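# Place the matching-width blank into the vise

## Task

Locate the plain metal blank whose width equals that of the dark setting master, then set it in the vise so it sits on the two loose low bars between the jaws, with both bars still standing upright, and so it is pressed against the fixed jaw (the end block without hoses) and against the work stop (the short rod between the jaws). The setting master and the other blanks must not be left visibly tipped over.

## Robot and tools

Robot: one custom six-joint arm (joints joint1 to joint6, listed base outward in the Joint positions line, followed by the gripper opening in metres) carrying a two-finger parallel gripper and a wrist camera. Upper arm 428 mm, forearm 505 mm, with the forearm offset 150 mm sideways from the elbow axis. The arm's root sits at (0, 0, +0.091) m in the scene frame, tilted by quat_wxyz (+0.961, +0.218, +0.172, -0.001).

Frame: everything is given and reported in the scene frame. Origin is on the table top under the base, +z up, +y to the left when facing along +x. Positions in metres, orientations as quaternions with w first (qw, qx, qy, qz). Reported pose can be off by a few centimetres, more at long reach.

Gripper: fingers point along the gripper's +z axis and open and close along its y axis. end_effector_position is the point between the pads when closed, about 2 cm short of the fingertips; closing pushes the tips roughly 10 mm further along +z, mostly while the pads are more than 40 mm apart. Opening is a scale from -1 (closed) to +1 (fully open, 0.084 m). grip_measured in results uses the same scale. To keep holding a part, keep commanding an opening clearly below grip_measured; lower squeezes harder (about 24 N per pad at most). A 0 is a real command, so resend the current value to leave the fingers alone.

Row format (used by every moving tool): 8 numbers [x, y, z, qw, qx, qy, qz, opening]. x, y, z is an absolute target for end_effector_position in metres, scene frame; the quaternion is an absolute target orientation; opening is the absolute finger command in [-1, 1]. Resend the same quaternion in every row to hold an orientation rather than copying the last reported one, which may drift.

execute_actions(actions, cameras): actions is a list of actions; each action is a list of 1 to 15 rows, one row per 1/30 s control step, the last row held to fill 15 steps (0.5 s). An action is rejected if its target lies more than 0.6 m from the gripper's position at that action's start along any gripper axis; if the first action fails that check or any action is malformed, the whole call is rejected. An empty actions list just reports state and images. Results also list end_effector_position at some steps.

move(target, speed, blend, opening_speed, blocking, cameras): target is one row or a list of up to 15 rows (absolute poses in the scene frame), followed along straight paths from the current Hand target. speed is m/s, 0.002 to 0.5, default 0.25 (rotation up to twice that in rad/s), one value or one per segment. blend (m) rounds corners between listed targets; 0 stops at each. opening_speed (0.2 or more per second on the -1..+1 scale) ramps the fingers. The first target's opening is sent at once; a later target's opening is applied only after the arm stops there. blocking=false returns after about 0.5 s while the move continues; a new move replaces the running one. Paths do not avoid obstacles; faster moves stray more and hit harder. Avoid paths passing near the arm's base, which can flip the shoulder posture. The result adds a move: line: done (within 3 mm and 2 degrees), off_target, moving, held or fault, plus limits such as paced (pose clipped) or held (steps withheld). Neither done nor off_target tells you about contact.

wait(seconds 0 to 10): lets time pass holding the last command; returns early if a running move ends. stop: brakes a running move. zoom_image(camera, region [x0, y0, x1, y1] in pixels, at most 504 by 504) enlarges part of the latest image of cam_head_left, cam_head_right, cam_high, cam_low or cam_wrist (each 672x504). show_instructions shows the reference image(s). clear_fault clears a reported torque fault. read_manual gives licence text. finished_scene(scene) ends the current scene irreversibly.

Controller behaviour: each step the commanded pose is clipped to within 70 mm and 16 degrees of the measured pose, then solved by damped inverse kinematics (position favoured). An action may fall short; the arm then heads to the Hand target shown in the result, so send the remainder next. Joint targets move at most 3.14 rad/s. An arm blocked by an object keeps pushing until moved away.

Results: gripper pose and velocities (scene frame), Joint positions, joint torques (whole drive output, offset and noisy; positive toward larger joint values), Tool commands, grip_measured, velocities replaced by within noise when still, and a Wrist depth grid of 7x7 median depths in mm (195 to 3000 range, '-' for no value) read row by row from the top left.

Cautions: contact torque at a joint's limit (waist 55.2, shoulder 55.2, elbow 46, forearm roll 24.8, wrist pitch 15, wrist roll 16.6 N m; held weight counts) causes a torque fault and halt until clear_fault. Holding loads, staying stretched out or pushing at unreachable poses heats motors; MOTOR HOT appears at 65 °C and brakes lock at 80 °C for 30 to 60 s or more. Occasional disturbances may tug a held part or nudge loose ones. Do not drop parts, release them while moving, slam, hit hard or push very hard, and never let anything fall off or be left off the table. Thinking time lets the simulation run; a running move continues meanwhile.

Each tool is called by a JSON object that holds its "method" and its "body", one argument or row to a line.

Reference images:

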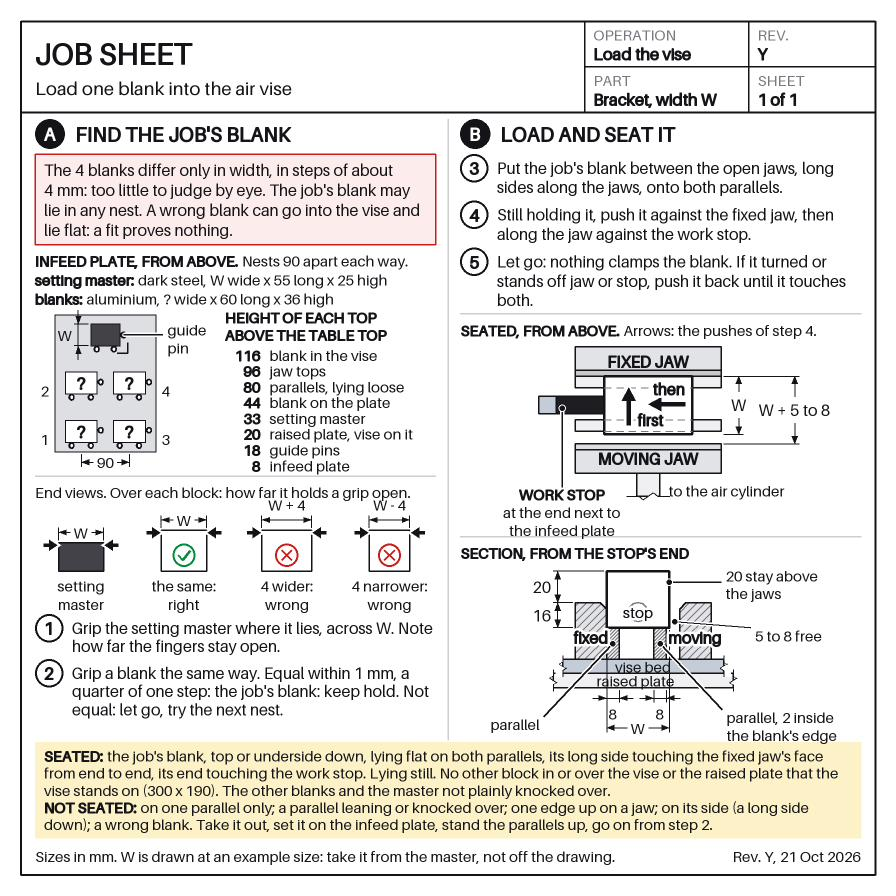

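## Session

{"method": "move", "body": {
  "target": [0.52,0.06,0.5,0,1,0,0,1],
  "speed": 0.4,
  "cameras": ["cam_wrist"]
}}

{"method": "zoom_image", "body": {
  "camera": "cam_wrist",
  "region": [160, 120, 400, 420]
}}

Scene clock: 2.07 s.
end_effector_position=(+0.5201, +0.0600, +0.4998) grip_measured=+1.00 end_effector_quat_wxyz=(+0.000, +1.000, +0.000, +0.000)
Joint positions: [0.923 0.137 -0.976 -0.562 -1.315 1.123 0.084]
Joint velocities: within noise
Joint torques (N m): [4.78 4.99 -26.47 0.44 0.22 0.08]
Wrist depth (mm): [1381 628 632 631 632 632 630 / 1377 632 628 630 631 632 631 / 1385 632 626 623 634 616 552 / 1382 634 627 626 631 613 547 / 1373 637 626 627 635 617 573 / 1404 637 627 635 637 634 540 / 1393 635 634 636 636 636 636]
Hand target: +0.5200, +0.0600, +0.5000; +0.000, +1.000, +0.000, +0.000
Off the commanded pose: 0.000 m, 0 deg.
move: done; limits=paced
Images, in order (width x height): cam_wrist 672x504.

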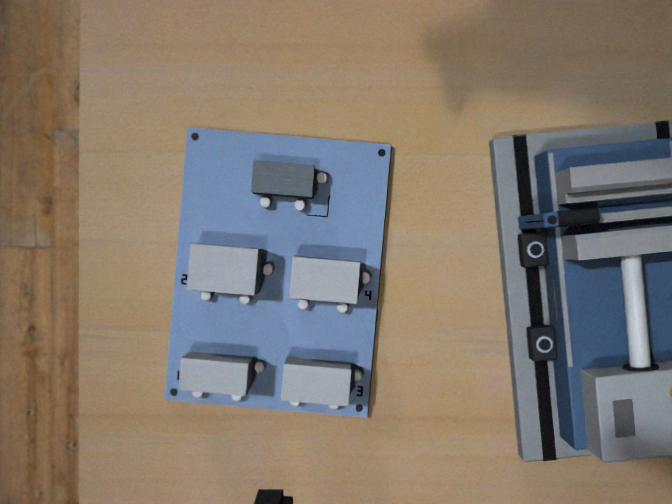

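Scaled by 1.680 from the camera's 672x504 image, which has a finer 960x720 frame.

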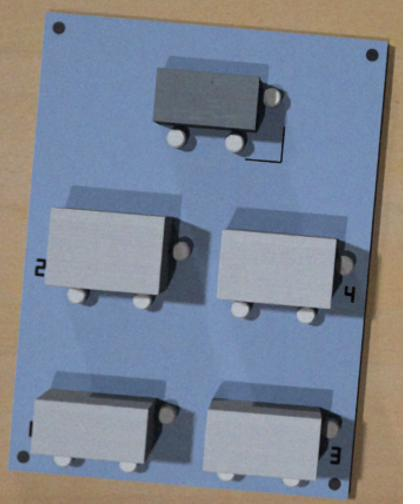

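{"method": "move", "body": {
  "target": [
    [0.477,0.199,0.12,0,0.7349,0.6782,0,1],
    [0.477,0.199,0.051,0,0.7349,0.6782,0,1],
    [0.477,0.199,0.051,0,0.7349,0.6782,0,-1]
  ],
  "speed": [0.35,0.12,0.1],
  "blend": [0.02,0,0],
  "opening_speed": 1.5,
  "cameras": ["cam_wrist"]
}}

Scene clock: 29.77 s.
end_effector_position=(+0.4770, +0.1990, +0.0510) grip_measured=-0.36 end_effector_quat_wxyz=(+0.000, +0.735, +0.678, +0.000)
Joint positions: [0.653 -0.623 -0.826 -1.275 -0.591 0.376 0.029]
Joint velocities: within noise
Joint torques (N m): [12.68 25.04 -13.22 0.43 0.13 0.05]
Wrist depth (mm): [- - - - - - - / - - - - - - - / - - - - - - - / - - - - - - - / - - - - - - - / - - - - - - - / - - - - - - -]
Hand target: +0.4770, +0.1990, +0.0510; +0.000, +0.735, +0.678, +0.000
Off the commanded pose: 0.000 m, 0 deg.
move: done
Images, in order (width x height): cam_wrist 672x504.

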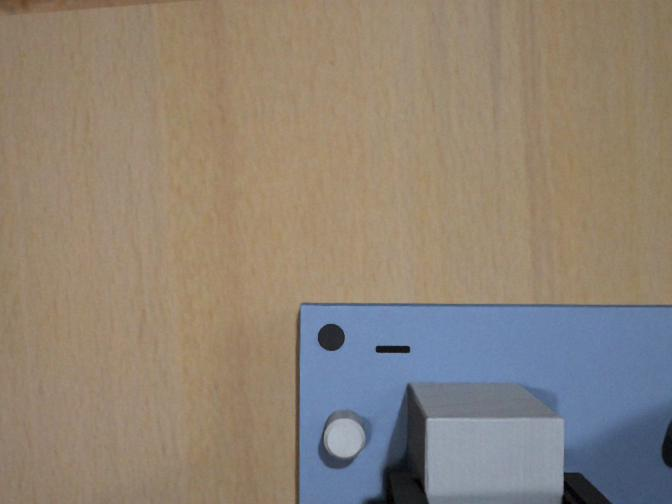

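{"method": "move", "body": {
  "target": [
    [0.477,0.199,0.21,0,0.7349,0.6782,0,-1],
    [0.619,-0.155,0.21,0,0.6730,0.7396,0,-1]
  ],
  "speed": [0.2,0.3],
  "blend": [0.04,0],
  "cameras": ["cam_wrist"]
}}

Scene clock: 46.67 s.
end_effector_position=(+0.6190, -0.1549, +0.2100) grip_measured=-0.36 end_effector_quat_wxyz=(+0.000, +0.673, +0.740, +0.000)
Joint positions: [0.131 0.062 -0.801 -0.777 -0.712 -0.972 0.029]
Joint velocities: within noise
Joint torques (N m): [5.14 20.34 -22.1 0.77 0.24 0.04]
Wrist depth (mm): [339 341 339 339 339 339 338 / 340 340 340 339 340 340 339 / 341 340 341 320 340 341 340 / 321 306 296 305 249 320 340 / 251 282 282 281 261 281 341 / 251 260 259 256 262 322 342 / 247 283 282 - - 342 343]
Hand target: +0.6190, -0.1550, +0.2100; +0.000, +0.673, +0.740, +0.000
Off the commanded pose: 0.000 m, 0 deg.
move: done
Images, in order (width x height): cam_wrist 672x504.

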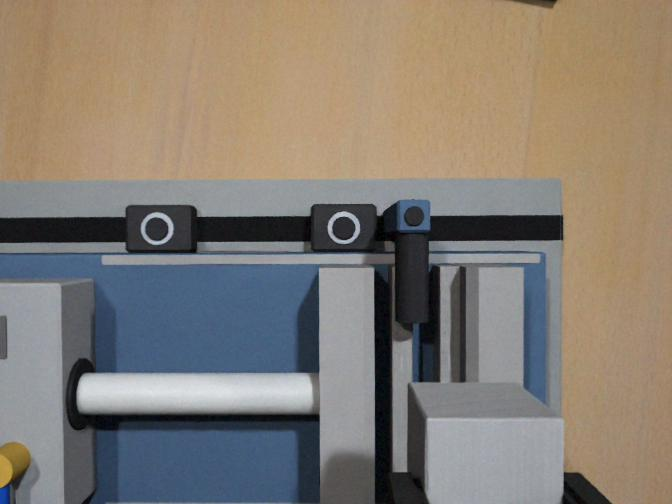

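{"method": "move", "body": {
  "target": [
    [0.6198,-0.155,0.14,0,0.6730,0.7396,0,-1],
    [0.6198,-0.155,0.1245,0,0.6730,0.7396,0,-1],
    [0.6248,-0.1545,0.1245,0,0.6730,0.7396,0,-1]
  ],
  "speed": [0.12,0.04,0.02],
  "blend": [0.005,0,0],
  "cameras": ["cam_wrist"]
}}

Scene clock: 62.93 s.
end_effector_position=(+0.6218, -0.1552, +0.1237) grip_measured=-0.35 end_effector_quat_wxyz=(-0.001, +0.673, +0.740, -0.004)
Joint positions: [0.051 -0.097 -0.808 -0.935 -0.577 -0.846 0.029]
Joint velocities: within noise
Joint torques (N m): [6.62 25.79 -42.06 -2.16 9.77 0.34]
Wrist depth (mm): [255 254 253 253 252 251 251 / 255 254 254 253 252 252 251 / 235 234 234 234 233 233 232 / 220 235 235 219 - 233 233 / 196 195 - - - - 253 / 196 196 195 - - - 253 / - - - - - - 254]
Hand target: +0.6248, -0.1545, +0.1245; +0.000, +0.673, +0.740, +0.000
Off the commanded pose: 0.003 m, 1 deg.
move: done
Images, in order (width x height): cam_wrist 672x504.

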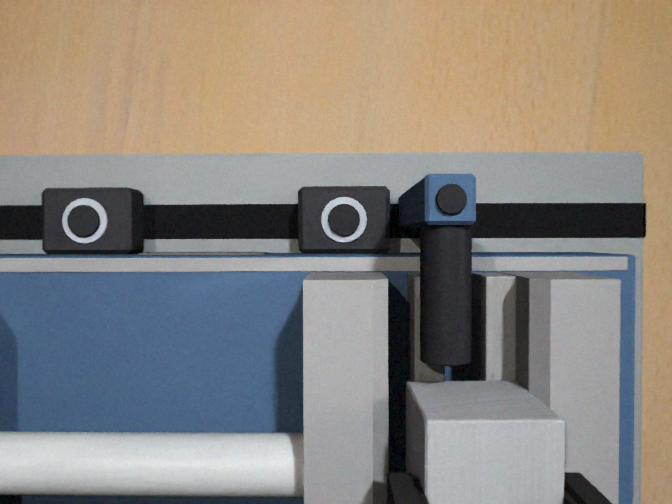

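{"method": "move", "body": {
  "target": [
    [0.6222,-0.155,0.124,0,0.6730,0.7396,0,-1],
    [0.6211,-0.140,0.124,0,0.6730,0.7396,0,-1]
  ],
  "speed": 0.03,
  "cameras": ["cam_wrist"]
}}

Scene clock: 68.97 s.
end_effector_position=(+0.6197, -0.1417, +0.1241) grip_measured=-0.35 end_effector_quat_wxyz=(+0.000, +0.673, +0.740, -0.004)
Joint positions: [0.077 -0.105 -0.802 -0.952 -0.583 -0.803 0.029]
Joint velocities: within noise
Joint torques (N m): [13.51 19.48 -27.73 0.39 10.47 0.31]
Wrist depth (mm): [254 254 253 253 252 252 252 / 255 254 253 253 253 253 252 / 255 254 254 254 253 253 253 / 220 235 235 218 234 234 233 / 196 196 210 - - 212 234 / 196 196 195 - - - 254 / 197 197 197 - - - 255]
Hand target: +0.6211, -0.1400, +0.1240; +0.000, +0.673, +0.740, +0.000
Off the commanded pose: 0.002 m, 0 deg.
move: done
Images, in order (width x height): cam_wrist 672x504.

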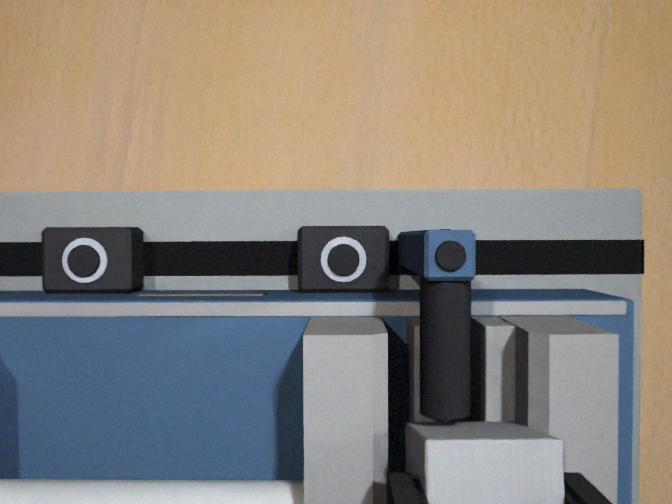

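{"method": "move", "body": {
  "target": [0.6202,-0.135,0.1235,0,0.6730,0.7396,0,-1],
  "speed": 0.03,
  "cameras": ["cam_wrist"]
}}

{"method": "zoom_image", "body": {
  "camera": "cam_wrist",
  "region": [370, 350, 620, 504]
}}

Scene clock: 78.03 s.
end_effector_position=(+0.6189, -0.1367, +0.1236) grip_measured=-0.35 end_effector_quat_wxyz=(+0.000, +0.673, +0.740, -0.004)
Joint positions: [0.086 -0.109 -0.8 -0.958 -0.584 -0.788 0.029]
Joint velocities: within noise
Joint torques (N m): [12.91 19.29 -26.65 0.15 10.49 0.28]
Wrist depth (mm): [254 253 253 252 252 251 251 / 254 254 253 253 252 252 251 / 254 254 254 253 253 252 252 / 235 234 235 234 233 233 233 / 196 202 235 200 - 234 233 / 196 195 195 - - - 254 / 196 196 196 - - - 254]
Hand target: +0.6202, -0.1350, +0.1235; +0.000, +0.673, +0.740, +0.000
Off the commanded pose: 0.002 m, 0 deg.
move: done
Images, in order (width x height): cam_wrist 672x504.

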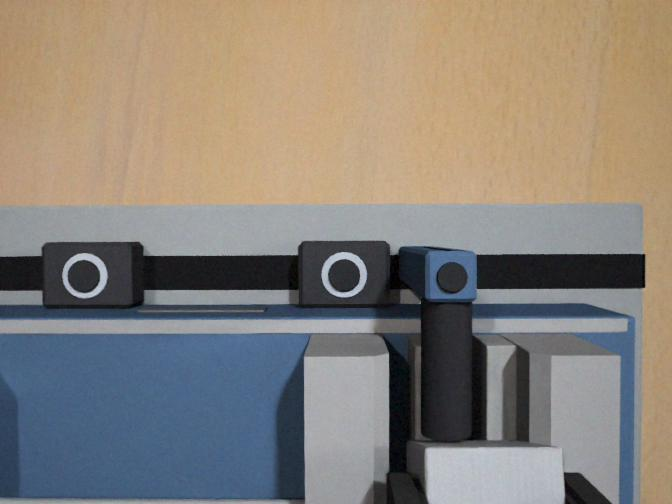

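Scaled by 2.016 from the camera's 672x504 image, which has a finer 960x720 frame.

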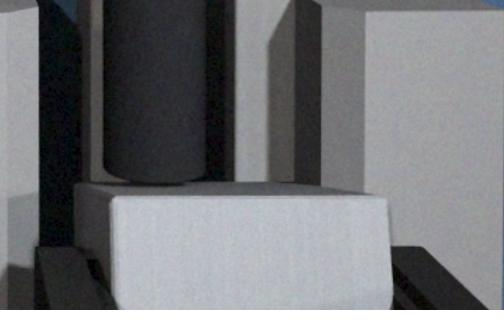

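{"method": "move", "body": {
  "target": [
    [0.6202,-0.135,0.122,0,0.6730,0.7396,0,-1],
    [0.6202,-0.135,0.122,0,0.6730,0.7396,0,0.3]
  ],
  "speed": 0.02,
  "opening_speed": 0.8,
  "cameras": ["cam_wrist"]
}}

{"method": "zoom_image", "body": {
  "camera": "cam_wrist",
  "region": [370, 350, 620, 504]
}}

Scene clock: 93.13 s.
end_effector_position=(+0.6202, -0.1350, +0.1220) grip_measured=+0.29 end_effector_quat_wxyz=(+0.000, +0.673, +0.740, +0.000)
Joint positions: [0.085 -0.112 -0.8 -0.961 -0.573 -0.785 0.056]
Joint velocities: within noise
Joint torques (N m): [6.37 23.75 -17.81 0.48 0.23 0.06]
Wrist depth (mm): [252 252 252 251 252 251 251 / 252 252 252 252 252 252 251 / 253 252 253 253 252 252 252 / 233 233 233 232 233 232 233 / 218 225 233 218 - 233 253 / - - - - - - 254 / - - - - - - 254]
Hand target: +0.6202, -0.1350, +0.1220; +0.000, +0.673, +0.740, +0.000
Off the commanded pose: 0.000 m, 0 deg.
move: done
Images, in order (width x height): cam_wrist 672x504.

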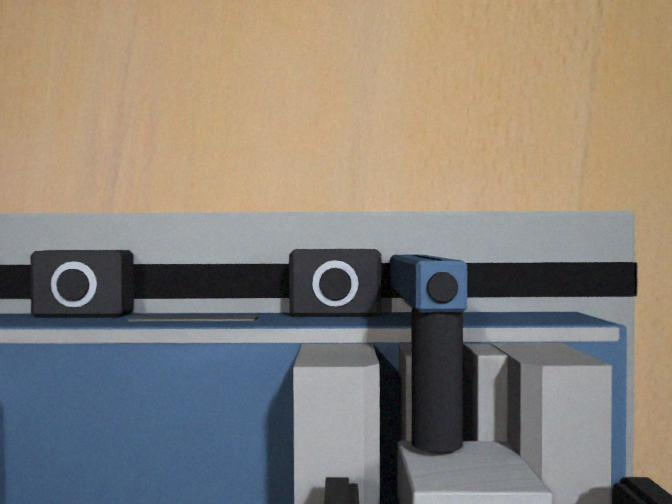

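Scaled by 2.016 from the camera's 672x504 image, which has a finer 960x720 frame.

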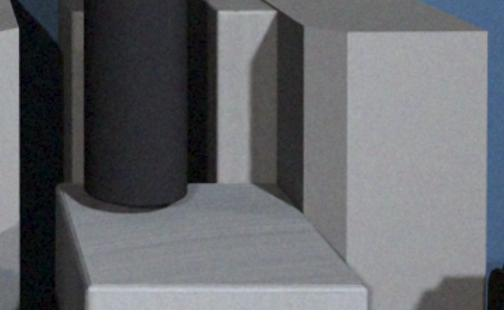

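{"method": "move", "body": {
  "target": [
    [0.6202,-0.135,0.18,0,0.6730,0.7396,0,0.3],
    [0.630,-0.23,0.20,0,0.6730,0.7396,0,-1]
  ],
  "speed": 0.2,
  "blend": [0.01,0],
  "cameras": ["cam_wrist"]
}}

{"method": "zoom_image", "body": {
  "camera": "cam_wrist",
  "region": [260, 100, 500, 340]
}}

Scene clock: 108.57 s.
end_effector_position=(+0.6300, -0.2300, +0.2000) grip_measured=-1.00 end_effector_quat_wxyz=(+0.000, +0.673, +0.740, +0.000)
Joint positions: [-0.025 0.077 -0.841 -0.722 -0.669 -1.172 0]
Joint velocities: within noise
Joint torques (N m): [3.54 22.3 -21.65 0.65 0.13 0.07]
Wrist depth (mm): [310 309 310 309 309 310 330 / 258 270 270 234 214 269 329 / 245 270 246 234 214 270 330 / 254 271 271 235 215 270 331 / 272 271 271 272 311 310 331 / 297 297 306 304 305 303 331 / 332 333 333 333 332 333 332]
Hand target: +0.6300, -0.2300, +0.2000; +0.000, +0.673, +0.740, +0.000
Off the commanded pose: 0.000 m, 0 deg.
move: done
Images, in order (width x height): cam_wrist 672x504.

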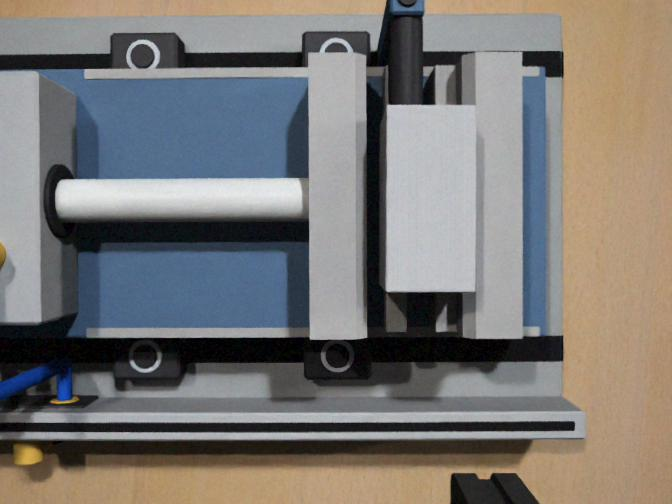

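Scaled by 2.100 from the camera's 672x504 image, which has a finer 960x720 frame.

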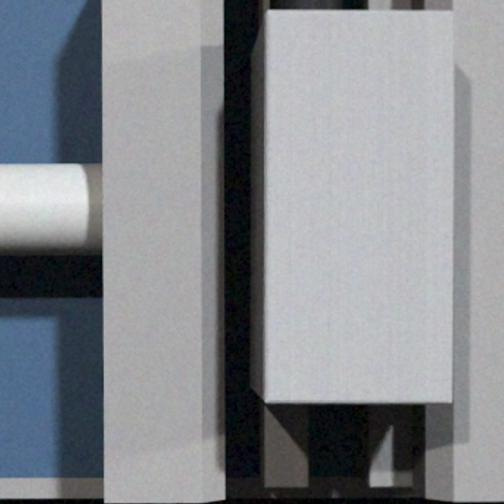

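{"method": "move", "body": {
  "target": [
    [0.6295,-0.22,0.195,0,0.6730,0.7396,0,-1],
    [0.6290,-0.218,0.121,0,0.6730,0.7396,0,-1],
    [0.6265,-0.192,0.121,0,0.6730,0.7396,0,-1]
  ],
  "speed": [0.15,0.12,0.025],
  "blend": [0.008,0.003,0],
  "cameras": ["cam_wrist"]
}}

Scene clock: 122.93 s.
end_effector_position=(+0.6267, -0.1925, +0.1212) grip_measured=-1.00 end_effector_quat_wxyz=(+0.000, +0.673, +0.740, +0.000)
Joint positions: [-0.022 -0.078 -0.82 -0.907 -0.55 -0.944 0]
Joint velocities: within noise
Joint torques (N m): [8.53 22.44 -14.13 1.03 1.55 0.13]
Wrist depth (mm): [251 251 251 251 250 250 250 / 215 231 231 215 - 231 231 / - - - - - - 251 / - - - - - - 251 / - - - - - - 252 / - - - - - - 253 / - - - - - - 253]
Hand target: +0.6265, -0.1920, +0.1210; +0.000, +0.673, +0.740, +0.000
Off the commanded pose: 0.001 m, 0 deg.
move: done; blend cut to 0.0056 m at target 1
Images, in order (width x height): cam_wrist 672x504.

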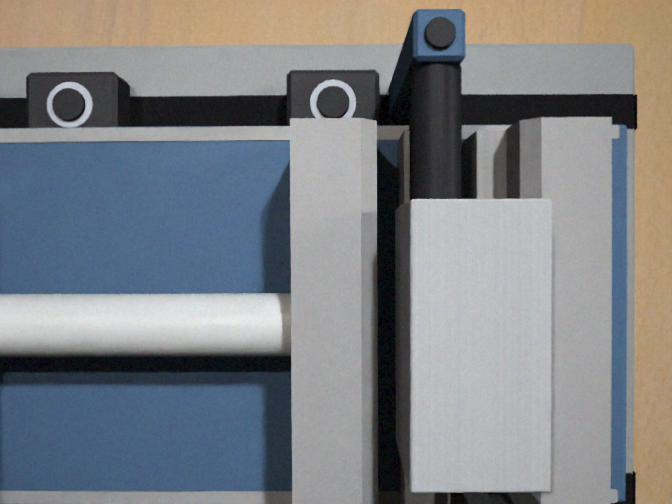

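{"method": "move", "body": {
  "target": [0.6261,-0.187,0.121,0,0.6730,0.7396,0,-1],
  "speed": 0.02,
  "cameras": ["cam_wrist"]
}}

Scene clock: 127.17 s.
end_effector_position=(+0.6264, -0.1908, +0.1217) grip_measured=-1.00 end_effector_quat_wxyz=(+0.001, +0.674, +0.739, -0.005)
Joint positions: [-0.015 -0.08 -0.821 -0.914 -0.561 -0.929 0]
Joint velocities: within noise
Joint torques (N m): [25.12 5.78 7.06 5.01 11.14 0.08]
Wrist depth (mm): [251 251 251 250 250 249 249 / 216 232 231 215 - 230 230 / - - - - - - 251 / - - - - - - 251 / - - - - - - 252 / - - - - - - 253 / - - - - - - 253]
Hand target: +0.6261, -0.1870, +0.1210; +0.000, +0.673, +0.740, +0.000
Off the commanded pose: 0.004 m, 1 deg.
move: off_target
Images, in order (width x height): cam_wrist 672x504.

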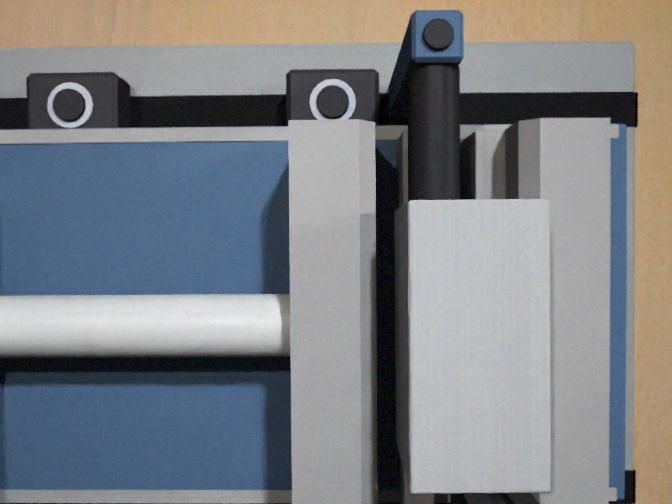

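{"method": "move", "body": {
  "target": [
    [0.6270,-0.198,0.121,0,0.6730,0.7396,0,-1],
    [0.6275,-0.203,0.17,0,0.6730,0.7396,0,0],
    [0.6200,-0.140,0.17,0,0.6730,0.7396,0,0],
    [0.6200,-0.140,0.121,0,0.6730,0.7396,0,0],
    [0.6285,-0.1392,0.121,0,0.6730,0.7396,0,0]
  ],
  "speed": [0.05,0.15,0.2,0.12,0.025],
  "blend": [0.003,0.005,0.01,0.003,0],
  "cameras": ["cam_wrist"]
}}

Scene clock: 141.50 s.
end_effector_position=(+0.6268, -0.1395, +0.1205) grip_measured=+0.00 end_effector_quat_wxyz=(-0.001, +0.673, +0.740, -0.002) end_effector_velocity=(+0.002, +0.000, +0.000) end_effector_angular_velocity=(+0.001, -0.002, -0.001)
Joint positions: [0.076 -0.123 -0.819 -0.951 -0.577 -0.805 0.044]
Joint velocities: [0 -0.002 -0.003 0.001 0.001 0 0.001]
Joint torques (N m): [7.41 25.94 -31.32 -0.92 5.36 0.25]
Wrist depth (mm): [251 250 250 250 249 250 249 / 251 250 250 250 250 249 249 / 252 251 251 250 250 251 250 / 216 232 231 231 231 230 250 / - 232 232 - - 231 250 / - - - - - - 250 / - - - - - - 251]
Hand target: +0.6285, -0.1392, +0.1210; +0.000, +0.673, +0.740, +0.000
Off the commanded pose: 0.002 m, 0 deg.
move: done; blend cut to 0 m at target 2
Images, in order (width x height): cam_wrist 672x504.

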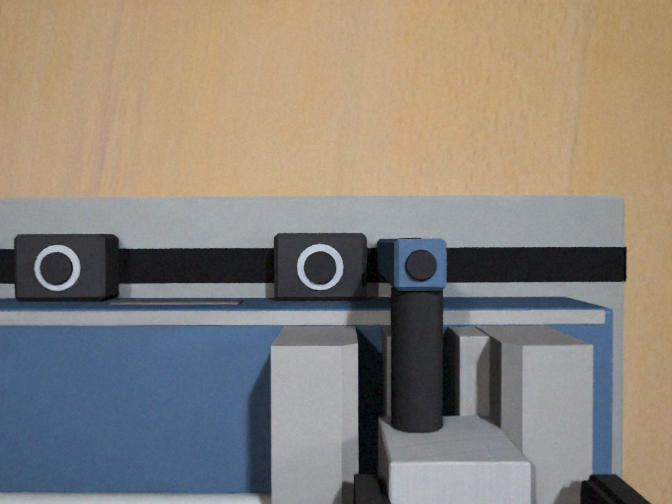

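Pressed firmly against the fixed jaw. Backing off and lifting clear.

{"method": "move", "body": {
  "target": [
    [0.6205,-0.1400,0.121,0,0.6730,0.7396,0,0],
    [0.6205,-0.140,0.17,0,0.6730,0.7396,0,0],
    [0.61,-0.2,0.22,0,0.6730,0.7396,0,0]
  ],
  "speed": [0.05,0.15,0.25],
  "blend": [0.001,0.02,0],
  "cameras": ["cam_wrist"]
}}

Scene clock: 147.00 s.
end_effector_position=(+0.6100, -0.1999, +0.2199) grip_measured=-0.01 end_effector_quat_wxyz=(+0.000, +0.673, +0.740, +0.000)
Joint positions: [0.051 0.131 -0.788 -0.73 -0.71 -1.101 0.044]
Joint velocities: within noise
Joint torques (N m): [4.14 20.02 -21.95 0.56 0.17 0.03]
Wrist depth (mm): [350 349 349 349 350 348 348 / 330 330 331 330 330 330 350 / 255 291 291 290 255 290 350 / 255 291 290 266 235 254 350 / 255 292 291 266 235 254 351 / 256 292 291 292 291 331 353 / 303 311 315 314 314 313 352]
Hand target: +0.6100, -0.2000, +0.2200; +0.000, +0.673, +0.740, +0.000
Off the commanded pose: 0.000 m, 0 deg.
move: done
Images, in order (width x height): cam_wrist 672x504.

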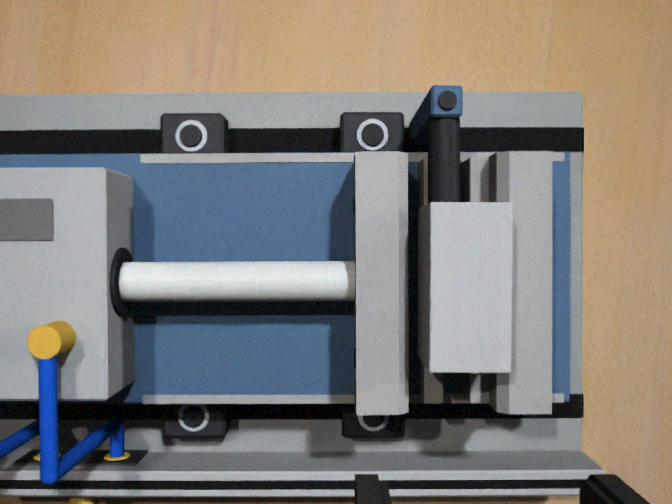

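{"method": "finished_scene", "body": {
  "scene": 2
}}

The scene is finished: the task was done.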